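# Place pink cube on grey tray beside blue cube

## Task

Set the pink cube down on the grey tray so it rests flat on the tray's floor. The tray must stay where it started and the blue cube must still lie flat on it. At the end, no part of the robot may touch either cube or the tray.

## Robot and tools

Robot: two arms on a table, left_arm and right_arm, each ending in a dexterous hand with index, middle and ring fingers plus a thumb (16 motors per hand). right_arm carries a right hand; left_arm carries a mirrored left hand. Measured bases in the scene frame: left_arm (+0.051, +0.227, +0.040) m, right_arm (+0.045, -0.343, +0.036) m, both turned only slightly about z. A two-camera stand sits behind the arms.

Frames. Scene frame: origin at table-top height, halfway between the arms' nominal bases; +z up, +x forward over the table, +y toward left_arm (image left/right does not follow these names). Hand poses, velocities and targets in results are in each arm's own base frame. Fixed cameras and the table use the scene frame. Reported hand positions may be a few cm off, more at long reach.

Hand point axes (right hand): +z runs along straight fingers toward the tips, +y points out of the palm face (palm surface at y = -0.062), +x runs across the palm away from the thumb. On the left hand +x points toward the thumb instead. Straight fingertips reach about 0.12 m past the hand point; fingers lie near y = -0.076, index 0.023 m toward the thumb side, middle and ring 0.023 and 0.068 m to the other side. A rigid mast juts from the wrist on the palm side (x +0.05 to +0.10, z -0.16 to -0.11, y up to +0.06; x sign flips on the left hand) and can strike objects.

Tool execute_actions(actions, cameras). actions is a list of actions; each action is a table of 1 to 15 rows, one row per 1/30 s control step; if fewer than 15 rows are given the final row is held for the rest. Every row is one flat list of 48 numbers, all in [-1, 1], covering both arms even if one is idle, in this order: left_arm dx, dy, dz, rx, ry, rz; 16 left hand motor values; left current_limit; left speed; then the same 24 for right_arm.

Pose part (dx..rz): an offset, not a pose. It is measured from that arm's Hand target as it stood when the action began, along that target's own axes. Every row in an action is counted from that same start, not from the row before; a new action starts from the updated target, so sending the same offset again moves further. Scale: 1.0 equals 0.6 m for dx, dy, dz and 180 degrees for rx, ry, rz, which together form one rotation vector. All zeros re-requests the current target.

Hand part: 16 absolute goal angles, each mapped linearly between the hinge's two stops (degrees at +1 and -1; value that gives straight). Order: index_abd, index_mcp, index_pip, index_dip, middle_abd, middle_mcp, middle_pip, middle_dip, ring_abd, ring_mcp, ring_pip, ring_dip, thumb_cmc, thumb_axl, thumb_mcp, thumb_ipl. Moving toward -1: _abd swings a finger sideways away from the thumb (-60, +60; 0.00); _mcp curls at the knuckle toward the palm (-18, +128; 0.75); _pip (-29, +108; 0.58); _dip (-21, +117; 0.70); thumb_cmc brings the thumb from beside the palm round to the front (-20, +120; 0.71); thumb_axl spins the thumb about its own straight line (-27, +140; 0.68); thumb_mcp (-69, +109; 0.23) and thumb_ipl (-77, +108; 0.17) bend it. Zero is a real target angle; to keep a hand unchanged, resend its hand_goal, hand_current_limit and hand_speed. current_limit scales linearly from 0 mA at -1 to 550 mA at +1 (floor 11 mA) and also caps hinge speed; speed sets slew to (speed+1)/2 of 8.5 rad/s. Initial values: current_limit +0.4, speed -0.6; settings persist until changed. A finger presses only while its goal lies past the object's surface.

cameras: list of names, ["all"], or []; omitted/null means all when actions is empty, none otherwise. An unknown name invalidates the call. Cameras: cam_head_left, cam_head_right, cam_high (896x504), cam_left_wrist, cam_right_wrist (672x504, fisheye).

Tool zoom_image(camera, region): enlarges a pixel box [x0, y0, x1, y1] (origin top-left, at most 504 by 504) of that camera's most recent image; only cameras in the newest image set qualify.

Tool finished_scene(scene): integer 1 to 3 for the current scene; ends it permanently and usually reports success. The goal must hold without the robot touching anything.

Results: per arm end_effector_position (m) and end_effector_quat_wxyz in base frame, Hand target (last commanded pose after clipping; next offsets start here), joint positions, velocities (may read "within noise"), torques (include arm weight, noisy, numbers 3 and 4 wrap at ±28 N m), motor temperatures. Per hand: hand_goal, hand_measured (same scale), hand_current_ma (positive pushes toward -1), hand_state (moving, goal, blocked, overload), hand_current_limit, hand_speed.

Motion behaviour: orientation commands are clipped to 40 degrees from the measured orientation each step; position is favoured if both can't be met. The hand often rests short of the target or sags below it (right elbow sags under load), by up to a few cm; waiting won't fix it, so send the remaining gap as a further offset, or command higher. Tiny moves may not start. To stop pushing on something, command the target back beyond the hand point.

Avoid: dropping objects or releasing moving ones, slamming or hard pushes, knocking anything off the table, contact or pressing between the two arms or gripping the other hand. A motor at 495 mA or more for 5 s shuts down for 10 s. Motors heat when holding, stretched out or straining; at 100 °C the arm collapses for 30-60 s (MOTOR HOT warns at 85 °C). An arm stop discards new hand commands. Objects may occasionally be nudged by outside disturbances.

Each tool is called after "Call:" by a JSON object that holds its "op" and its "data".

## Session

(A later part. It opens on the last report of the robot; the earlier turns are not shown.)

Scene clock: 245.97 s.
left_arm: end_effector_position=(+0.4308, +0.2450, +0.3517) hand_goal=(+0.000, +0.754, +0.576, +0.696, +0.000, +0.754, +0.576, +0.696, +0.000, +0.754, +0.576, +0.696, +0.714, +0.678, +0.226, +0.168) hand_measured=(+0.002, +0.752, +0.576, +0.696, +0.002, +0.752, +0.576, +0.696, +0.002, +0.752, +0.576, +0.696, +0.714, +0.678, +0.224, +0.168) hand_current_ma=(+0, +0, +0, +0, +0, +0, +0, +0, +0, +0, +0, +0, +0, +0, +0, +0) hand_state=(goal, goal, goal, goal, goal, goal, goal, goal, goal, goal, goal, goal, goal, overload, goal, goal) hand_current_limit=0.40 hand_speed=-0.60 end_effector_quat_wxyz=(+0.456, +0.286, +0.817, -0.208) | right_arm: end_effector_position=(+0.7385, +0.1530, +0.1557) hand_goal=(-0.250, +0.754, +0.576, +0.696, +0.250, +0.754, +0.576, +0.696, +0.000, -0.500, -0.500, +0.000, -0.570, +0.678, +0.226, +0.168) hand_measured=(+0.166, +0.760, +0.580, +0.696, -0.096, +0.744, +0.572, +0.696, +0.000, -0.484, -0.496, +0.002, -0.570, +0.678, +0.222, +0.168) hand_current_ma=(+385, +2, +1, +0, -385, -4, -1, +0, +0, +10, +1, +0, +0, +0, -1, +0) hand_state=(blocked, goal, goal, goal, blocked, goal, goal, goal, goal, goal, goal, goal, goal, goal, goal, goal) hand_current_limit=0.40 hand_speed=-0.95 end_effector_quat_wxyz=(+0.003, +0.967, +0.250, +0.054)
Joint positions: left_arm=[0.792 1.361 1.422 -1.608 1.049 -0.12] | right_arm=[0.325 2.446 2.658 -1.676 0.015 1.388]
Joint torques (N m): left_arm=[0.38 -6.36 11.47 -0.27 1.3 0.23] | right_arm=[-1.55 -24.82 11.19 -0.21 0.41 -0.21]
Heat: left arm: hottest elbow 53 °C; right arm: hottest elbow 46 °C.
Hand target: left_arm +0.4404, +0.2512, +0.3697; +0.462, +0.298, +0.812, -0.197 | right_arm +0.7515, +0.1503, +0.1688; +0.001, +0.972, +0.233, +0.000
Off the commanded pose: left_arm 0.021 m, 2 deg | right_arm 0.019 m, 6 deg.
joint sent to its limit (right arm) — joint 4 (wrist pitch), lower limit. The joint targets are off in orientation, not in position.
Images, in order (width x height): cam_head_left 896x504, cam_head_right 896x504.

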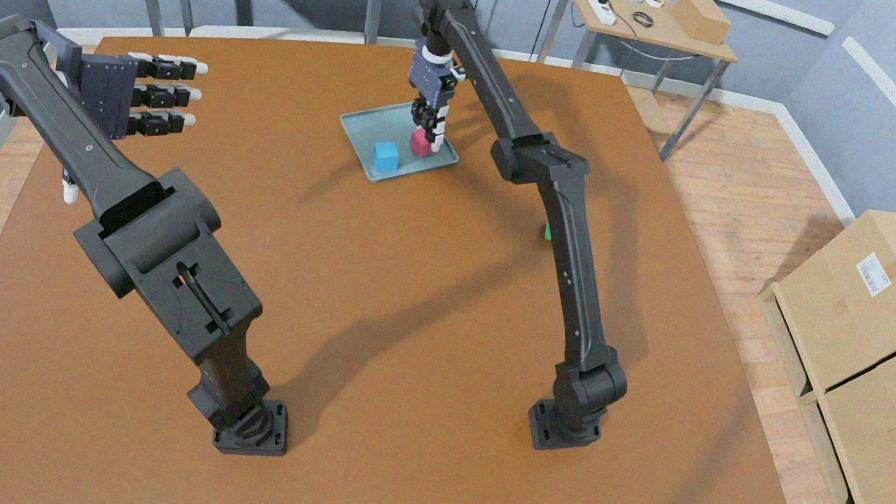

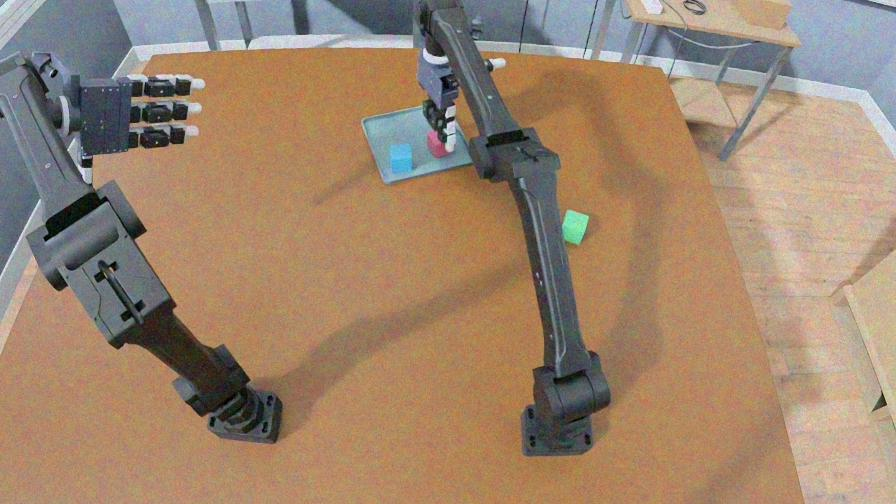

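Call:
{"op": "execute_actions", "data": {"actions": [[[0,0,0,0,0,0,0,0.754,0.576,0.696,0,0.754,0.576,0.696,0,0.754,0.576,0.696,0.714,0.678,0.226,0.168,0.4,-0.6,0,0,0.0333,0,0,0,-0.25,0.754,0.576,0.696,0.25,0.754,0.576,0.696,0,-0.5,-0.5,0,-0.57,0.678,0.226,0.168,0.4,-0.95]]], "cameras": ["cam_head_left","cam_head_right"]}}

Call:
{"op": "zoom_image", "data": {"camera": "cam_head_left", "region": [390, 120, 460, 190]}}

Scene clock: 250.93 s.
left_arm: end_effector_position=(+0.4308, +0.2450, +0.3517) hand_goal=(+0.000, +0.754, +0.576, +0.696, +0.000, +0.754, +0.576, +0.696, +0.000, +0.754, +0.576, +0.696, +0.714, +0.678, +0.226, +0.168) hand_measured=(+0.002, +0.752, +0.576, +0.696, +0.002, +0.752, +0.576, +0.696, +0.002, +0.752, +0.576, +0.696, +0.714, +0.678, +0.224, +0.168) hand_current_ma=(+0, +0, +0, +0, +0, +0, +0, +0, +0, +0, +0, +0, +0, +0, +0, +0) hand_state=(goal, goal, goal, goal, goal, goal, goal, goal, goal, goal, goal, goal, goal, overload, goal, goal) hand_current_limit=0.40 hand_speed=-0.60 end_effector_quat_wxyz=(+0.456, +0.286, +0.817, -0.208) | right_arm: end_effector_position=(+0.7395, +0.1534, +0.1431) hand_goal=(-0.250, +0.754, +0.576, +0.696, +0.250, +0.754, +0.576, +0.696, +0.000, -0.500, -0.500, +0.000, -0.570, +0.678, +0.226, +0.168) hand_measured=(+0.166, +0.760, +0.580, +0.696, -0.096, +0.744, +0.572, +0.696, +0.000, -0.484, -0.496, +0.002, -0.570, +0.678, +0.222, +0.168) hand_current_ma=(+385, +2, +1, +0, -385, -5, -1, +0, +0, +10, +1, +0, +0, +0, -1, +0) hand_state=(blocked, goal, goal, goal, blocked, goal, goal, goal, goal, goal, goal, goal, goal, goal, goal, goal) hand_current_limit=0.40 hand_speed=-0.95 end_effector_quat_wxyz=(+0.004, +0.967, +0.251, +0.046)
Joint positions: left_arm=[0.792 1.361 1.422 -1.608 1.049 -0.12] | right_arm=[0.325 2.465 2.662 -1.676 0.015 1.388]
Joint torques (N m): left_arm=[0.32 -6.42 11.51 -0.25 1.29 0.23] | right_arm=[-2.49 -25.17 10.8 -0.25 0.29 -0.07]
Heat: left arm: hottest elbow 53 °C; right arm: hottest elbow 46 °C.
Hand target: left_arm +0.4404, +0.2512, +0.3697; +0.462, +0.298, +0.812, -0.197 | right_arm +0.7515, +0.1503, +0.1487; +0.000, +0.972, +0.233, +0.000
Off the commanded pose: left_arm 0.021 m, 2 deg | right_arm 0.014 m, 6 deg.
joint sent to its limit (right arm) — joint 4 (wrist pitch), lower limit. The joint targets are off in orientation, not in position.
Images, in order (width x height): cam_head_left 896x504, cam_head_right 896x504.

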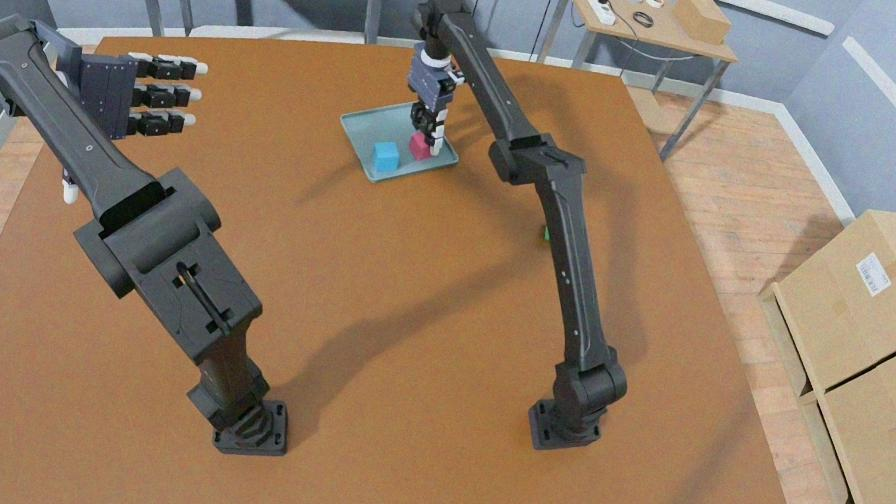

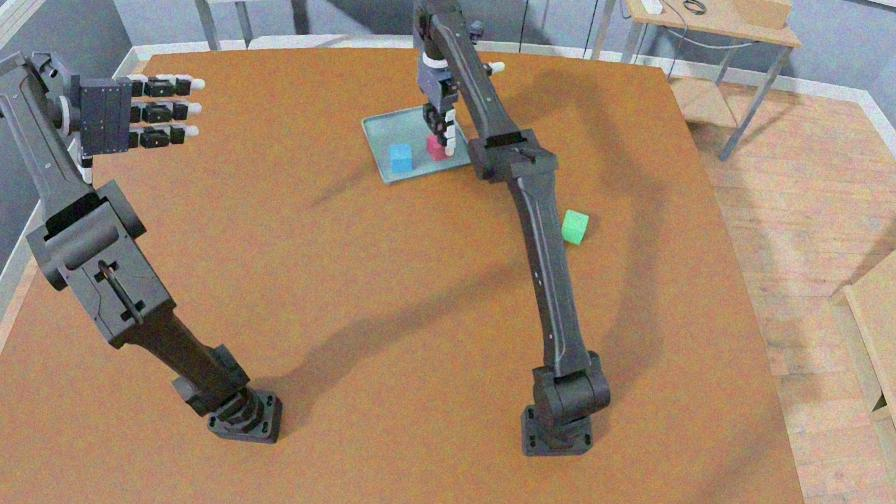

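Scaled by 7.200 from the camera's 896x504 image, which has a finer 1280x720 frame.

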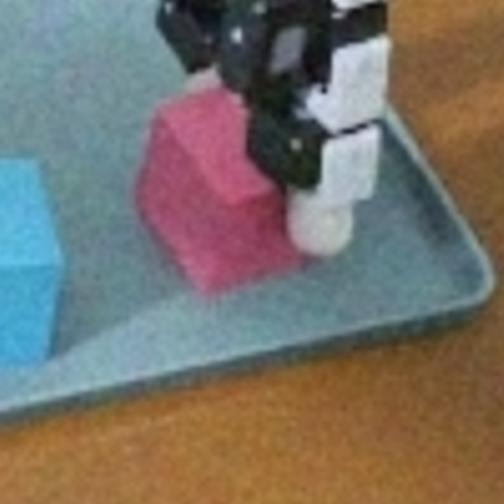

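Call:
{"op": "execute_actions", "data": {"actions": [[[0,0,0,0,0,0,0,0.754,0.576,0.696,0,0.754,0.576,0.696,0,0.754,0.576,0.696,0.714,0.678,0.226,0.168,0.4,-0.6,0,0,0.0167,0,0,0,-0.25,0.754,0.576,0.696,0.25,0.754,0.576,0.696,0,-0.5,-0.5,0,-0.57,0.678,0.226,0.168,0.4,-0.95]]], "cameras": ["cam_head_left","cam_head_right"]}}

Call:
{"op": "zoom_image", "data": {"camera": "cam_head_left", "region": [390, 120, 460, 190]}}

Scene clock: 253.60 s.
left_arm: end_effector_position=(+0.4308, +0.2450, +0.3517) hand_goal=(+0.000, +0.754, +0.576, +0.696, +0.000, +0.754, +0.576, +0.696, +0.000, +0.754, +0.576, +0.696, +0.714, +0.678, +0.226, +0.168) hand_measured=(+0.002, +0.752, +0.576, +0.696, +0.002, +0.752, +0.576, +0.696, +0.002, +0.752, +0.576, +0.696, +0.714, +0.678, +0.224, +0.168) hand_current_ma=(+0, +0, +0, +0, +0, +0, +0, +0, +0, +0, +0, +0, +0, +0, +0, +0) hand_state=(goal, goal, goal, goal, goal, goal, goal, goal, goal, goal, goal, goal, goal, overload, goal, goal) hand_current_limit=0.40 hand_speed=-0.60 end_effector_quat_wxyz=(+0.456, +0.286, +0.817, -0.208) | right_arm: end_effector_position=(+0.7401, +0.1536, +0.1425) hand_goal=(-0.250, +0.754, +0.576, +0.696, +0.250, +0.754, +0.576, +0.696, +0.000, -0.500, -0.500, +0.000, -0.570, +0.678, +0.226, +0.168) hand_measured=(+0.166, +0.760, +0.580, +0.696, -0.096, +0.744, +0.572, +0.696, +0.000, -0.484, -0.496, +0.002, -0.570, +0.678, +0.222, +0.168) hand_current_ma=(+385, +2, +1, +0, -385, -5, -1, +0, +0, +10, +1, +0, +0, +0, -1, +0) hand_state=(blocked, goal, goal, goal, blocked, goal, goal, goal, goal, goal, goal, goal, goal, goal, goal, goal) hand_current_limit=0.40 hand_speed=-0.95 end_effector_quat_wxyz=(+0.004, +0.967, +0.250, +0.046)
Joint positions: left_arm=[0.792 1.361 1.422 -1.608 1.049 -0.12] | right_arm=[0.325 2.468 2.665 -1.676 0.015 1.388]
Joint torques (N m): left_arm=[0.38 -6.42 11.49 -0.25 1.3 0.23] | right_arm=[-2.02 -23.94 10.76 -0.44 0.16 -0.05]
Heat: left arm: hottest elbow 53 °C; right arm: hottest elbow 47 °C.
Hand target: left_arm +0.4404, +0.2512, +0.3697; +0.462, +0.298, +0.812, -0.197 | right_arm +0.7515, +0.1503, +0.1385; +0.001, +0.972, +0.233, +0.000
Off the commanded pose: left_arm 0.021 m, 2 deg | right_arm 0.013 m, 6 deg.
joint sent to its limit (right arm) — joint 4 (wrist pitch), lower limit. The joint targets are off in orientation, not in position.
Images, in order (width x height): cam_head_left 896x504, cam_head_right 896x504.

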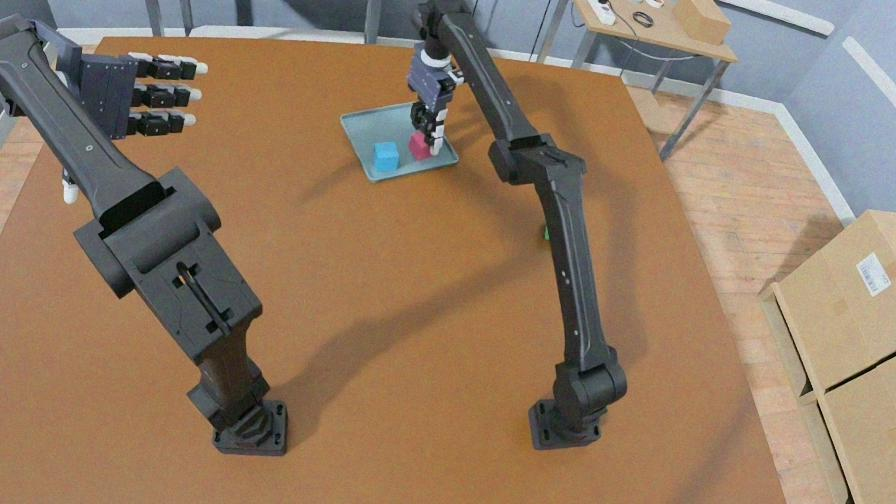

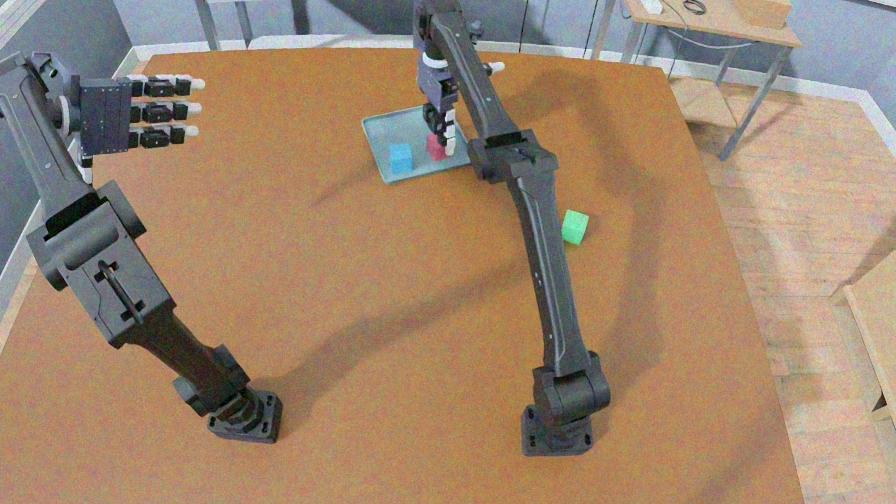

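Scaled by 7.200 from the camera's 896x504 image, which has a finer 1280x720 frame.

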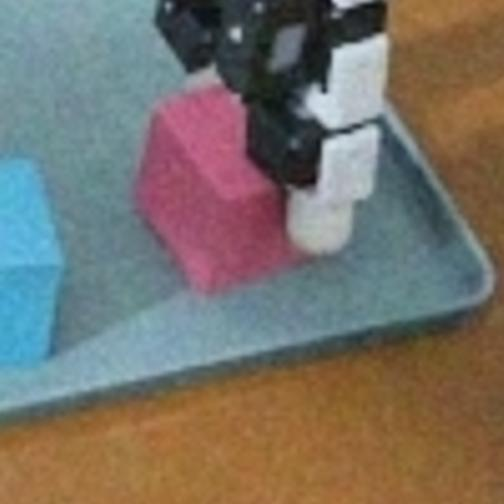

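Call:
{"op": "execute_actions", "data": {"actions": [[[0,0,0,0,0,0,0,0.754,0.576,0.696,0,0.754,0.576,0.696,0,0.754,0.576,0.696,0.714,0.678,0.226,0.168,0.4,-0.6,0,0,0.0133,0,0,0,-0.25,0.754,0.576,0.696,0.25,0.754,0.576,0.696,0,-0.5,-0.5,0,-0.57,0.678,0.226,0.168,0.4,-0.95]]], "cameras": ["cam_head_left"]}}

Call:
{"op": "zoom_image", "data": {"camera": "cam_head_left", "region": [330, 60, 490, 200]}}

Scene clock: 268.03 s.
left_arm: end_effector_position=(+0.4308, +0.2450, +0.3517) hand_goal=(+0.000, +0.754, +0.576, +0.696, +0.000, +0.754, +0.576, +0.696, +0.000, +0.754, +0.576, +0.696, +0.714, +0.678, +0.226, +0.168) hand_measured=(+0.002, +0.752, +0.576, +0.696, +0.002, +0.752, +0.576, +0.696, +0.002, +0.752, +0.576, +0.696, +0.714, +0.678, +0.224, +0.168) hand_current_ma=(+0, +0, +0, +0, +0, +0, +0, +0, +0, +0, +0, +0, +0, +0, +0, +0) hand_state=(goal, goal, goal, goal, goal, goal, goal, goal, goal, goal, goal, goal, goal, overload, goal, goal) hand_current_limit=0.40 hand_speed=-0.60 end_effector_quat_wxyz=(+0.456, +0.286, +0.817, -0.208) | right_arm: end_effector_position=(+0.7408, +0.1538, +0.1423) hand_goal=(-0.250, +0.754, +0.576, +0.696, +0.250, +0.754, +0.576, +0.696, +0.000, -0.500, -0.500, +0.000, -0.570, +0.678, +0.226, +0.168) hand_measured=(+0.166, +0.760, +0.580, +0.696, -0.096, +0.744, +0.572, +0.696, +0.000, -0.484, -0.496, +0.002, -0.570, +0.678, +0.222, +0.168) hand_current_ma=(+385, +2, +1, +0, -385, -5, -1, +0, +0, +10, +1, +0, +0, +0, -1, +0) hand_state=(blocked, goal, goal, goal, blocked, goal, goal, goal, goal, goal, goal, goal, goal, goal, goal, goal) hand_current_limit=0.40 hand_speed=-0.95 end_effector_quat_wxyz=(+0.004, +0.967, +0.250, +0.047)
Joint positions: left_arm=[0.792 1.361 1.422 -1.608 1.049 -0.12] | right_arm=[0.325 2.471 2.67 -1.676 0.015 1.388]
Joint torques (N m): left_arm=[0.5 -6.36 11.49 -0.27 1.3 0.22] | right_arm=[-1.9 -23.06 10.69 -0.24 0.26 -0.06]
Motor temperatures (°C): left_arm=[27 35 53 25 30 25] | right_arm=[30 44 47 25 26 26]
Heat: left arm: hottest elbow 53 °C; right arm: hottest elbow 47 °C.
Hand target: left_arm +0.4404, +0.2512, +0.3697; +0.462, +0.298, +0.812, -0.197 | right_arm +0.7516, +0.1503, +0.1306; +0.001, +0.972, +0.233, +0.000
Off the commanded pose: left_arm 0.021 m, 2 deg | right_arm 0.016 m, 6 deg.
joint sent to its limit (right arm) — joint 4 (wrist pitch), lower limit. The joint targets are off in orientation, not in position.
Images, in order (width x height): cam_head_left 896x504.

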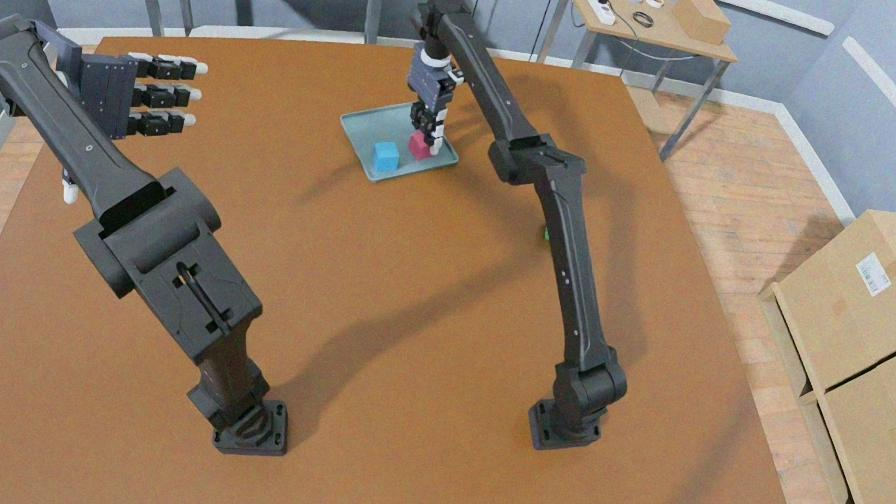

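Scaled by 3.150 from the camera's 896x504 image, which has a finer 1280x720 frame.

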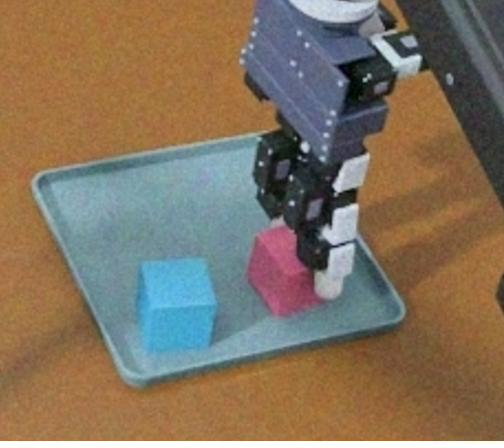

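Call:
{"op": "execute_actions", "data": {"actions": [[[0,0,0,0,0,0,0,0.754,0.576,0.696,0,0.754,0.576,0.696,0,0.754,0.576,0.696,0.714,0.678,0.226,0.168,0.4,-0.6,0,0,-0.0133,0,0,0,0.1,0.754,0.576,0.696,-0.06,0.754,0.576,0.696,0,-0.5,-0.5,0,-0.57,0.678,0.226,0.168,0.4,-0.95]],[[0,0,0,0,0,0,0,0.754,0.576,0.696,0,0.754,0.576,0.696,0,0.754,0.576,0.696,0.714,0.678,0.226,0.168,0.4,-0.6,0,0,0,0,0,0,0.12,0.754,0.576,0.696,-0.06,0.754,0.576,0.696,0,-0.5,-0.5,0,-0.57,0.678,0.226,0.168,0.4,-0.95]],[[0,0,0,0,0,0,0,0.754,0.576,0.696,0,0.754,0.576,0.696,0,0.754,0.576,0.696,0.714,0.678,0.226,0.168,0.4,-0.6,0,0,0,0,0,0,0.22,0.754,0.576,0.696,-0.16,0.754,0.576,0.696,0,-0.5,-0.5,0,-0.57,0.678,0.226,0.168,0.4,-0.95]]], "cameras": ["cam_head_left", "cam_right_wrist"]}}

Call:
{"op": "zoom_image", "data": {"camera": "cam_head_left", "region": [330, 60, 490, 200]}}

Scene clock: 274.97 s.
left_arm: end_effector_position=(+0.4308, +0.2450, +0.3517) hand_goal=(+0.000, +0.754, +0.576, +0.696, +0.000, +0.754, +0.576, +0.696, +0.000, +0.754, +0.576, +0.696, +0.714, +0.678, +0.226, +0.168) hand_measured=(+0.002, +0.752, +0.576, +0.696, +0.002, +0.752, +0.576, +0.696, +0.002, +0.752, +0.576, +0.696, +0.714, +0.678, +0.224, +0.168) hand_current_ma=(+0, +0, +0, +0, +0, +0, +0, +0, +0, +0, +0, +0, +0, +0, +0, +0) hand_state=(goal, goal, goal, goal, goal, goal, goal, goal, goal, goal, goal, goal, goal, overload, goal, goal) hand_current_limit=0.40 hand_speed=-0.60 end_effector_quat_wxyz=(+0.456, +0.286, +0.817, -0.208) | right_arm: end_effector_position=(+0.7409, +0.1538, +0.1381) hand_goal=(+0.220, +0.754, +0.576, +0.696, -0.160, +0.754, +0.576, +0.696, +0.000, -0.500, -0.500, +0.000, -0.570, +0.678, +0.226, +0.168) hand_measured=(+0.212, +0.756, +0.578, +0.696, -0.156, +0.750, +0.574, +0.696, +0.000, -0.484, -0.496, +0.002, -0.570, +0.678, +0.222, +0.168) hand_current_ma=(-2, +0, +0, +0, +1, -1, +0, +0, +0, +10, +1, +0, +0, +0, -1, +0) hand_state=(goal, goal, goal, goal, goal, goal, goal, goal, goal, goal, goal, goal, goal, goal, goal, goal) hand_current_limit=0.40 hand_speed=-0.95 end_effector_quat_wxyz=(+0.004, +0.967, +0.251, +0.044)
Joint positions: left_arm=[0.792 1.361 1.422 -1.608 1.049 -0.12] | right_arm=[0.325 2.476 2.67 -1.676 0.015 1.388]
Joint torques (N m): left_arm=[0.38 -6.48 11.51 -0.25 1.3 0.23] | right_arm=[-0.56 -23.71 10.32 -0.35 0.25 -0.07]
Heat: left arm: hottest elbow 53 °C; right arm: hottest elbow 46 °C.
Hand target: left_arm +0.4404, +0.2512, +0.3697; +0.462, +0.298, +0.812, -0.197 | right_arm +0.7516, +0.1503, +0.1387; +0.000, +0.972, +0.233, +0.000
Off the commanded pose: left_arm 0.021 m, 2 deg | right_arm 0.011 m, 5 deg.
joint sent to its limit (right arm) — joint 4 (wrist pitch), lower limit. The joint targets are off in orientation, not in position.
Images, in order (width x height): cam_head_left 896x504, cam_right_wrist 672x504.

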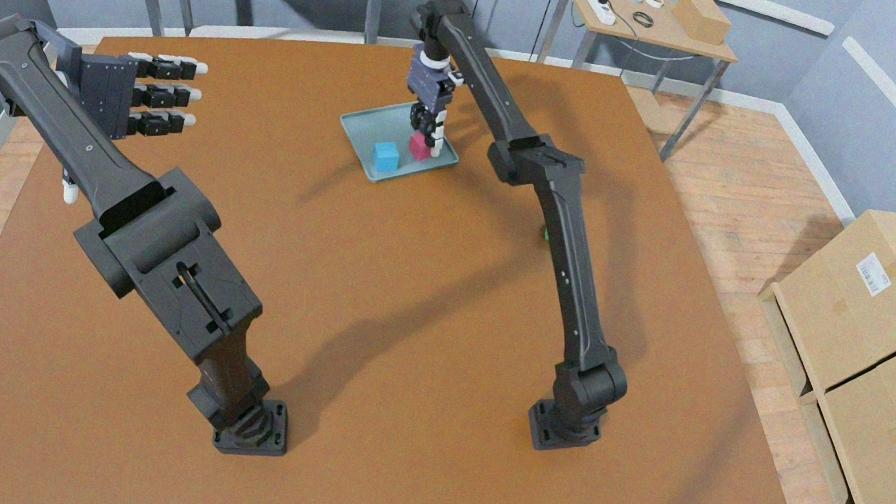

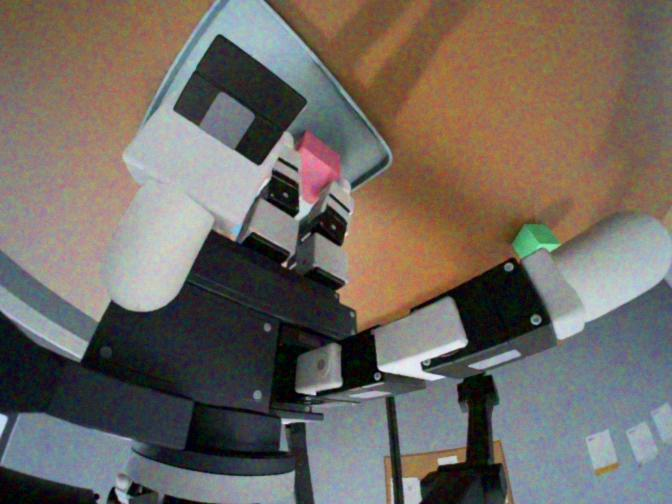

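Scaled by 3.150 from the camera's 896x504 image, which has a finer 1280x720 frame.

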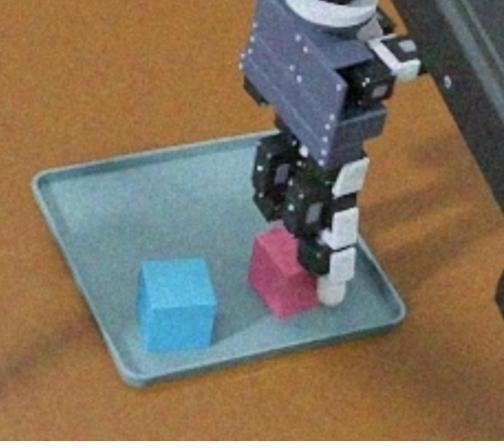

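Call:
{"op": "execute_actions", "data": {"actions": [[[0,0,0,0,0,0,0,0.754,0.576,0.696,0,0.754,0.576,0.696,0,0.754,0.576,0.696,0.714,0.678,0.226,0.168,0.4,-0.6,0,0,0,0,0,0,0.28,0.754,0.576,0.696,-0.3,0.754,0.576,0.696,0,-0.5,-0.5,0,-0.57,0.678,0.226,0.168,0.4,-0.95]],[[0,0,0,0,0,0,0,0.754,0.576,0.696,0,0.754,0.576,0.696,0,0.754,0.576,0.696,0.714,0.678,0.226,0.168,0.4,-0.6,0,0,0,0,0,0,0.3,0.754,0.576,0.696,-0.35,0.754,0.576,0.696,0,-0.5,-0.5,0,-0.57,0.678,0.226,0.168,0.4,-0.95]]], "cameras": ["cam_head_left", "cam_right_wrist"]}}

Call:
{"op": "zoom_image", "data": {"camera": "cam_head_left", "region": [330, 60, 490, 200]}}

Call:
{"op": "zoom_image", "data": {"camera": "cam_right_wrist", "region": [200, 80, 420, 260]}}

Scene clock: 281.27 s.
left_arm: end_effector_position=(+0.4308, +0.2450, +0.3517) hand_goal=(+0.000, +0.754, +0.576, +0.696, +0.000, +0.754, +0.576, +0.696, +0.000, +0.754, +0.576, +0.696, +0.714, +0.678, +0.226, +0.168) hand_measured=(+0.002, +0.752, +0.576, +0.696, +0.002, +0.752, +0.576, +0.696, +0.002, +0.752, +0.576, +0.696, +0.714, +0.678, +0.224, +0.168) hand_current_ma=(+0, +0, +0, +0, +0, +0, +0, +0, +0, +0, +0, +0, +0, +0, +0, +0) hand_state=(goal, goal, goal, goal, goal, goal, goal, goal, goal, goal, goal, goal, goal, overload, goal, goal) hand_current_limit=0.40 hand_speed=-0.60 end_effector_quat_wxyz=(+0.456, +0.286, +0.817, -0.208) | right_arm: end_effector_position=(+0.7409, +0.1538, +0.1381) hand_goal=(+0.300, +0.754, +0.576, +0.696, -0.350, +0.754, +0.576, +0.696, +0.000, -0.500, -0.500, +0.000, -0.570, +0.678, +0.226, +0.168) hand_measured=(+0.286, +0.756, +0.578, +0.696, -0.344, +0.750, +0.574, +0.696, +0.000, -0.484, -0.496, +0.002, -0.570, +0.678, +0.222, +0.168) hand_current_ma=(-6, +0, +0, +0, +1, -1, +0, +0, +0, +10, +1, +0, +0, +0, -1, +0) hand_state=(goal, goal, goal, goal, goal, goal, goal, goal, goal, goal, goal, goal, goal, goal, goal, goal) hand_current_limit=0.40 hand_speed=-0.95 end_effector_quat_wxyz=(+0.004, +0.967, +0.251, +0.044)
Joint positions: left_arm=[0.792 1.361 1.422 -1.608 1.049 -0.12] | right_arm=[0.325 2.476 2.67 -1.676 0.015 1.388]
Joint torques (N m): left_arm=[0.38 -6.42 11.51 -0.25 1.3 0.23] | right_arm=[-1.32 -24.18 10.15 -0.17 0.15 -0.04]
Heat: left arm: hottest elbow 54 °C; right arm: hottest elbow 46 °C.
Hand target: left_arm +0.4404, +0.2512, +0.3697; +0.462, +0.298, +0.812, -0.197 | right_arm +0.7516, +0.1503, +0.1387; +0.000, +0.972, +0.233, +0.000
Off the commanded pose: left_arm 0.021 m, 2 deg | right_arm 0.011 m, 5 deg.
joint sent to its limit (right arm) — joint 4 (wrist pitch), lower limit. The joint targets are off in orientation, not in position.
Images, in order (width x height): cam_head_left 896x504, cam_right_wrist 672x504.

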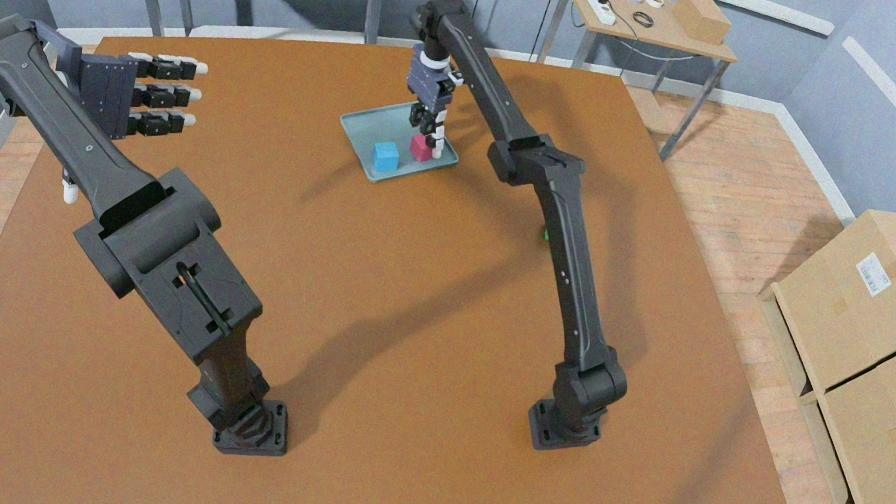

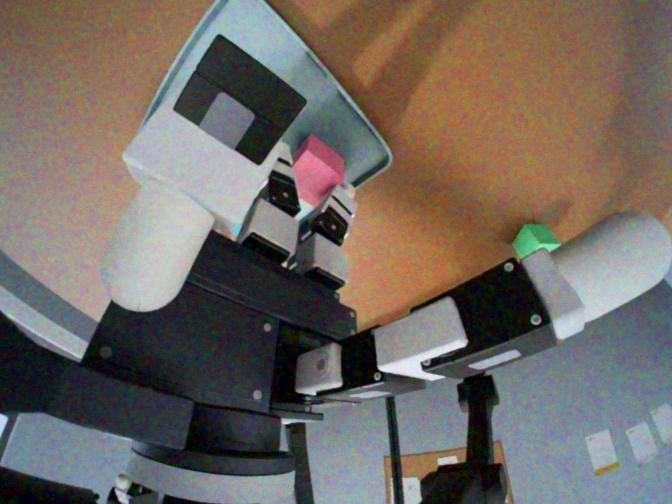

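Scaled by 3.150 from the camera's 896x504 image, which has a finer 1280x720 frame.

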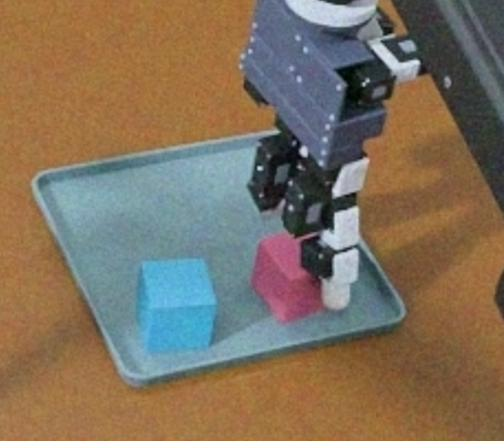

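Scaled by 2.291 from the camera's 672x504 image, which has a finer 960x720 frame.

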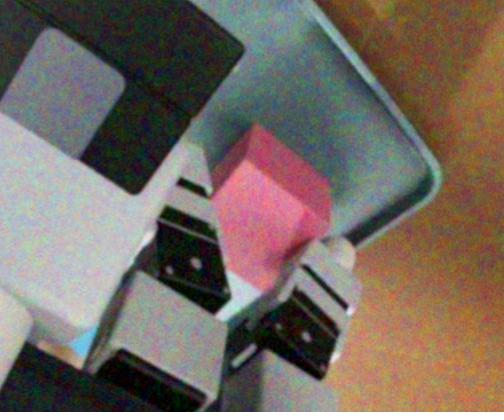

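Call:
{"op": "execute_actions", "data": {"actions": [[[0,0,0,0,0,0,0,0.754,0.576,0.696,0,0.754,0.576,0.696,0,0.754,0.576,0.696,0.714,0.678,0.226,0.168,0.4,-0.6,0.0402,0.0092,-0.1167,0,0,0,0.3,0.754,0.576,0.696,-0.35,0.754,0.576,0.696,0,-0.5,-0.5,0,-0.57,0.678,0.226,0.168,0.4,-0.95]]], "cameras": ["cam_head_left"]}}

Call:
{"op": "zoom_image", "data": {"camera": "cam_head_left", "region": [330, 60, 490, 200]}}

Scene clock: 285.10 s.
left_arm: end_effector_position=(+0.4308, +0.2450, +0.3517) hand_goal=(+0.000, +0.754, +0.576, +0.696, +0.000, +0.754, +0.576, +0.696, +0.000, +0.754, +0.576, +0.696, +0.714, +0.678, +0.226, +0.168) hand_measured=(+0.002, +0.752, +0.576, +0.696, +0.002, +0.752, +0.576, +0.696, +0.002, +0.752, +0.576, +0.696, +0.714, +0.678, +0.224, +0.168) hand_current_ma=(+0, +0, +0, +0, +0, +0, +0, +0, +0, +0, +0, +0, +0, +0, +0, +0) hand_state=(goal, goal, goal, goal, goal, goal, goal, goal, goal, goal, goal, goal, goal, overload, goal, goal) hand_current_limit=0.40 hand_speed=-0.60 end_effector_quat_wxyz=(+0.456, +0.286, +0.817, -0.208) | right_arm: end_effector_position=(+0.7647, +0.1598, +0.1942) hand_goal=(+0.300, +0.754, +0.576, +0.696, -0.350, +0.754, +0.576, +0.696, +0.000, -0.500, -0.500, +0.000, -0.570, +0.678, +0.226, +0.168) hand_measured=(+0.298, +0.756, +0.578, +0.696, -0.344, +0.750, +0.574, +0.696, +0.000, -0.484, -0.496, +0.002, -0.570, +0.678, +0.222, +0.168) hand_current_ma=(+0, +0, +0, +0, +1, -1, +0, +0, +0, +10, +1, +0, +0, +0, -1, +0) hand_state=(goal, goal, goal, goal, goal, goal, goal, goal, goal, goal, goal, goal, goal, goal, goal, goal) hand_current_limit=0.40 hand_speed=-0.95 end_effector_quat_wxyz=(+0.007, +0.956, +0.269, +0.114)
Joint positions: left_arm=[0.792 1.361 1.422 -1.608 1.049 -0.12] | right_arm=[0.325 2.481 2.813 -1.676 0.024 1.344]
Joint torques (N m): left_arm=[0.38 -6.36 11.51 -0.27 1.3 0.22] | right_arm=[-1.26 -25 11.23 0.12 0.39 -0.2]
Heat: left arm: hottest elbow 54 °C; right arm: hottest elbow 46 °C.
Hand target: left_arm +0.4404, +0.2512, +0.3697; +0.462, +0.298, +0.812, -0.197 | right_arm +0.7755, +0.1564, +0.2089; +0.000, +0.972, +0.233, +0.000
Off the commanded pose: left_arm 0.021 m, 2 deg | right_arm 0.018 m, 14 deg.
joint sent to its limit (right arm) — joint 4 (wrist pitch), lower limit. The joint targets are off in orientation, not in position.
Images, in order (width x height): cam_head_left 896x504.

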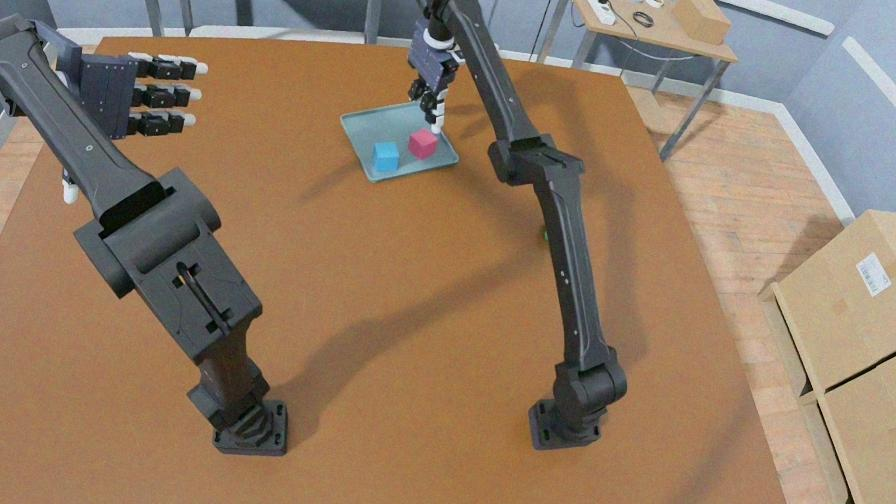

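Scaled by 3.150 from the camera's 896x504 image, which has a finer 1280x720 frame.

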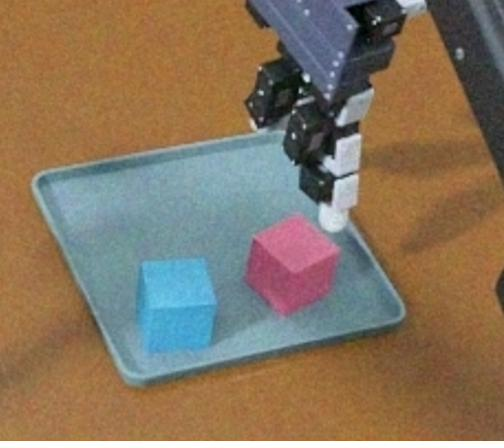

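Call:
{"op": "execute_actions", "data": {"actions": [[[0,0,0,0,0,0,0,0.754,0.576,0.696,0,0.754,0.576,0.696,0,0.754,0.576,0.696,0.714,0.678,0.226,0.168,0.4,-0.6,0,0,-0.0833,0,0,0,0.3,0.754,0.576,0.696,-0.35,0.754,0.576,0.696,0,-0.5,-0.5,0,-0.57,0.678,0.226,0.168,0.4,-0.95]]], "cameras": ["all"]}}

Call:
{"op": "zoom_image", "data": {"camera": "cam_head_left", "region": [365, 110, 465, 190]}}

Call:
{"op": "zoom_image", "data": {"camera": "cam_head_right", "region": [340, 90, 480, 200]}}

Scene clock: 290.30 s.
left_arm: end_effector_position=(+0.4308, +0.2450, +0.3517) hand_goal=(+0.000, +0.754, +0.576, +0.696, +0.000, +0.754, +0.576, +0.696, +0.000, +0.754, +0.576, +0.696, +0.714, +0.678, +0.226, +0.168) hand_measured=(+0.002, +0.752, +0.576, +0.696, +0.002, +0.752, +0.576, +0.696, +0.002, +0.752, +0.576, +0.696, +0.714, +0.678, +0.224, +0.168) hand_current_ma=(+0, +0, +0, +0, +0, +0, +0, +0, +0, +0, +0, +0, +0, +0, +0, +0) hand_state=(goal, goal, goal, goal, goal, goal, goal, goal, goal, goal, goal, goal, goal, overload, goal, goal) hand_current_limit=0.40 hand_speed=-0.60 end_effector_quat_wxyz=(+0.456, +0.286, +0.817, -0.208) | right_arm: end_effector_position=(+0.7689, +0.1595, +0.2031) hand_goal=(+0.300, +0.754, +0.576, +0.696, -0.350, +0.754, +0.576, +0.696, +0.000, -0.500, -0.500, +0.000, -0.570, +0.678, +0.226, +0.168) hand_measured=(+0.298, +0.756, +0.578, +0.696, -0.344, +0.750, +0.574, +0.696, +0.000, -0.484, -0.496, +0.002, -0.570, +0.678, +0.222, +0.168) hand_current_ma=(+0, +0, +0, +0, +1, -1, +0, +0, +0, +10, +1, +0, +0, +0, -1, +0) hand_state=(goal, goal, goal, goal, goal, goal, goal, goal, goal, goal, goal, goal, goal, goal, goal, goal) hand_current_limit=0.40 hand_speed=-0.95 end_effector_quat_wxyz=(+0.012, +0.952, +0.280, +0.123)
Joint positions: left_arm=[0.792 1.361 1.422 -1.608 1.049 -0.12] | right_arm=[0.325 2.481 2.831 -1.676 0.034 1.32]
Joint torques (N m): left_arm=[0.38 -6.42 11.49 -0.24 1.3 0.22] | right_arm=[-0.67 -29.27 10.96 0.05 0.47 -0.18]
Heat: left arm: hottest elbow 54 °C; right arm: hottest elbow 48 °C.
Hand target: left_arm +0.4404, +0.2512, +0.3697; +0.462, +0.298, +0.812, -0.197 | right_arm +0.7754, +0.1564, +0.2588; +0.000, +0.972, +0.234, +0.000
Off the commanded pose: left_arm 0.021 m, 2 deg | right_arm 0.056 m, 15 deg.
joint sent to its limit (right arm) — joint 4 (wrist pitch), lower limit. The joint targets are off in position and orientation.

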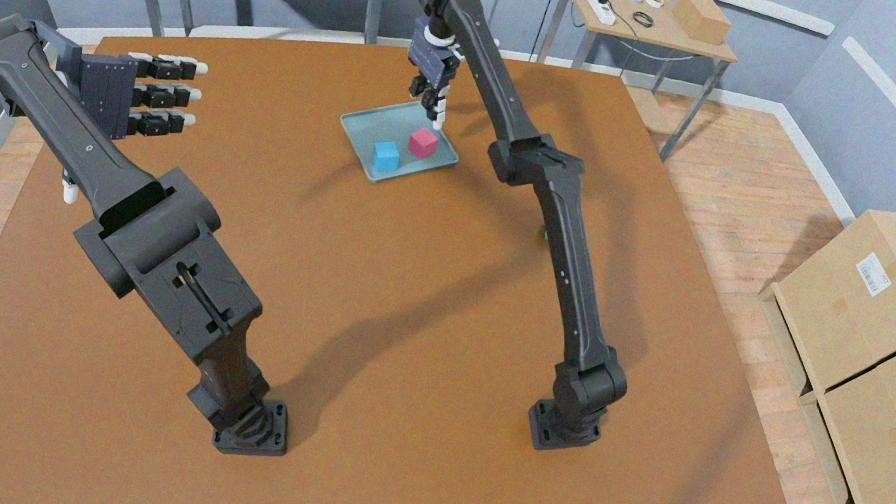

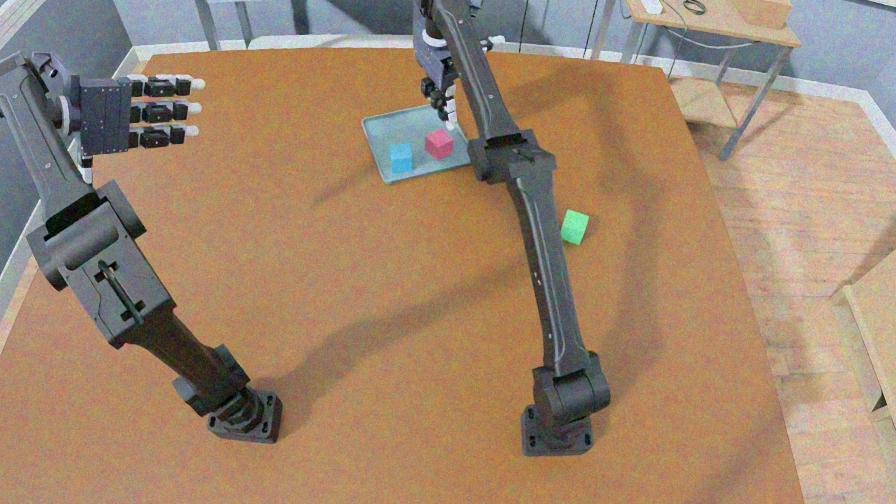

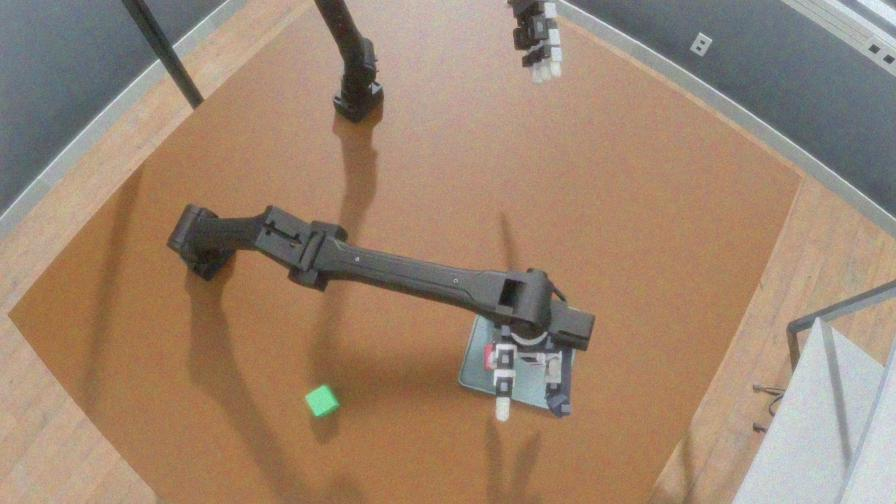

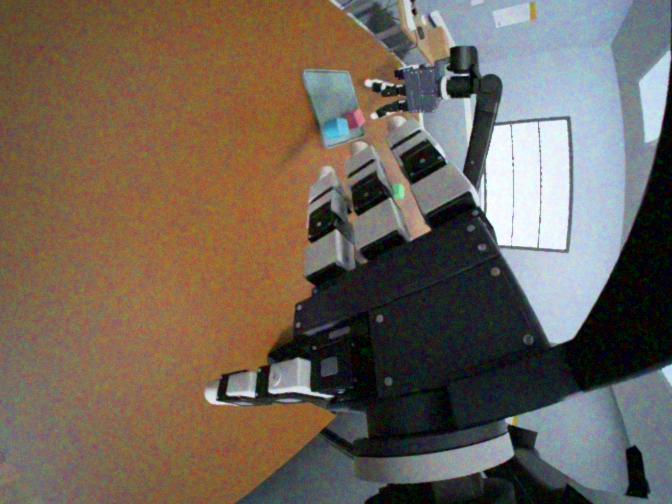

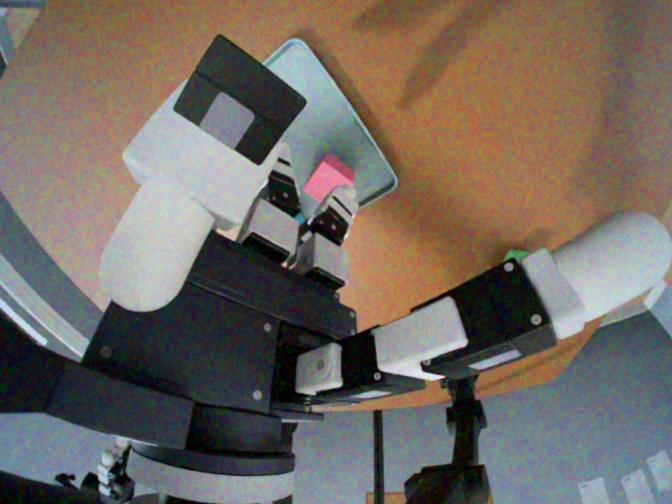

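Scaled by 5.040 from the camera's 896x504 image, which has a finer 1280x720 frame.

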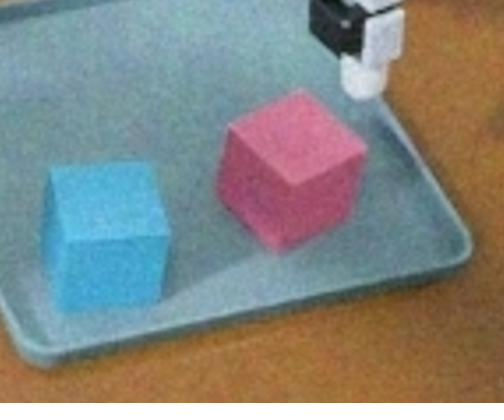

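Scaled by 3.600 from the camera's 896x504 image, which has a finer 1280x720 frame.

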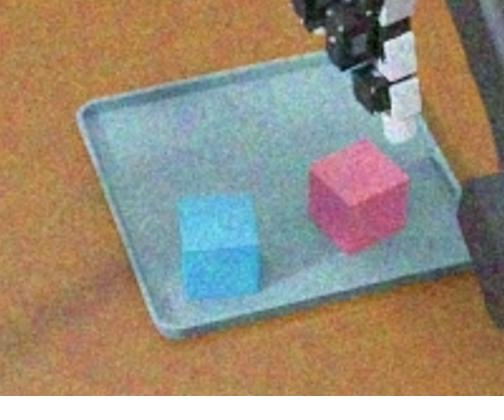

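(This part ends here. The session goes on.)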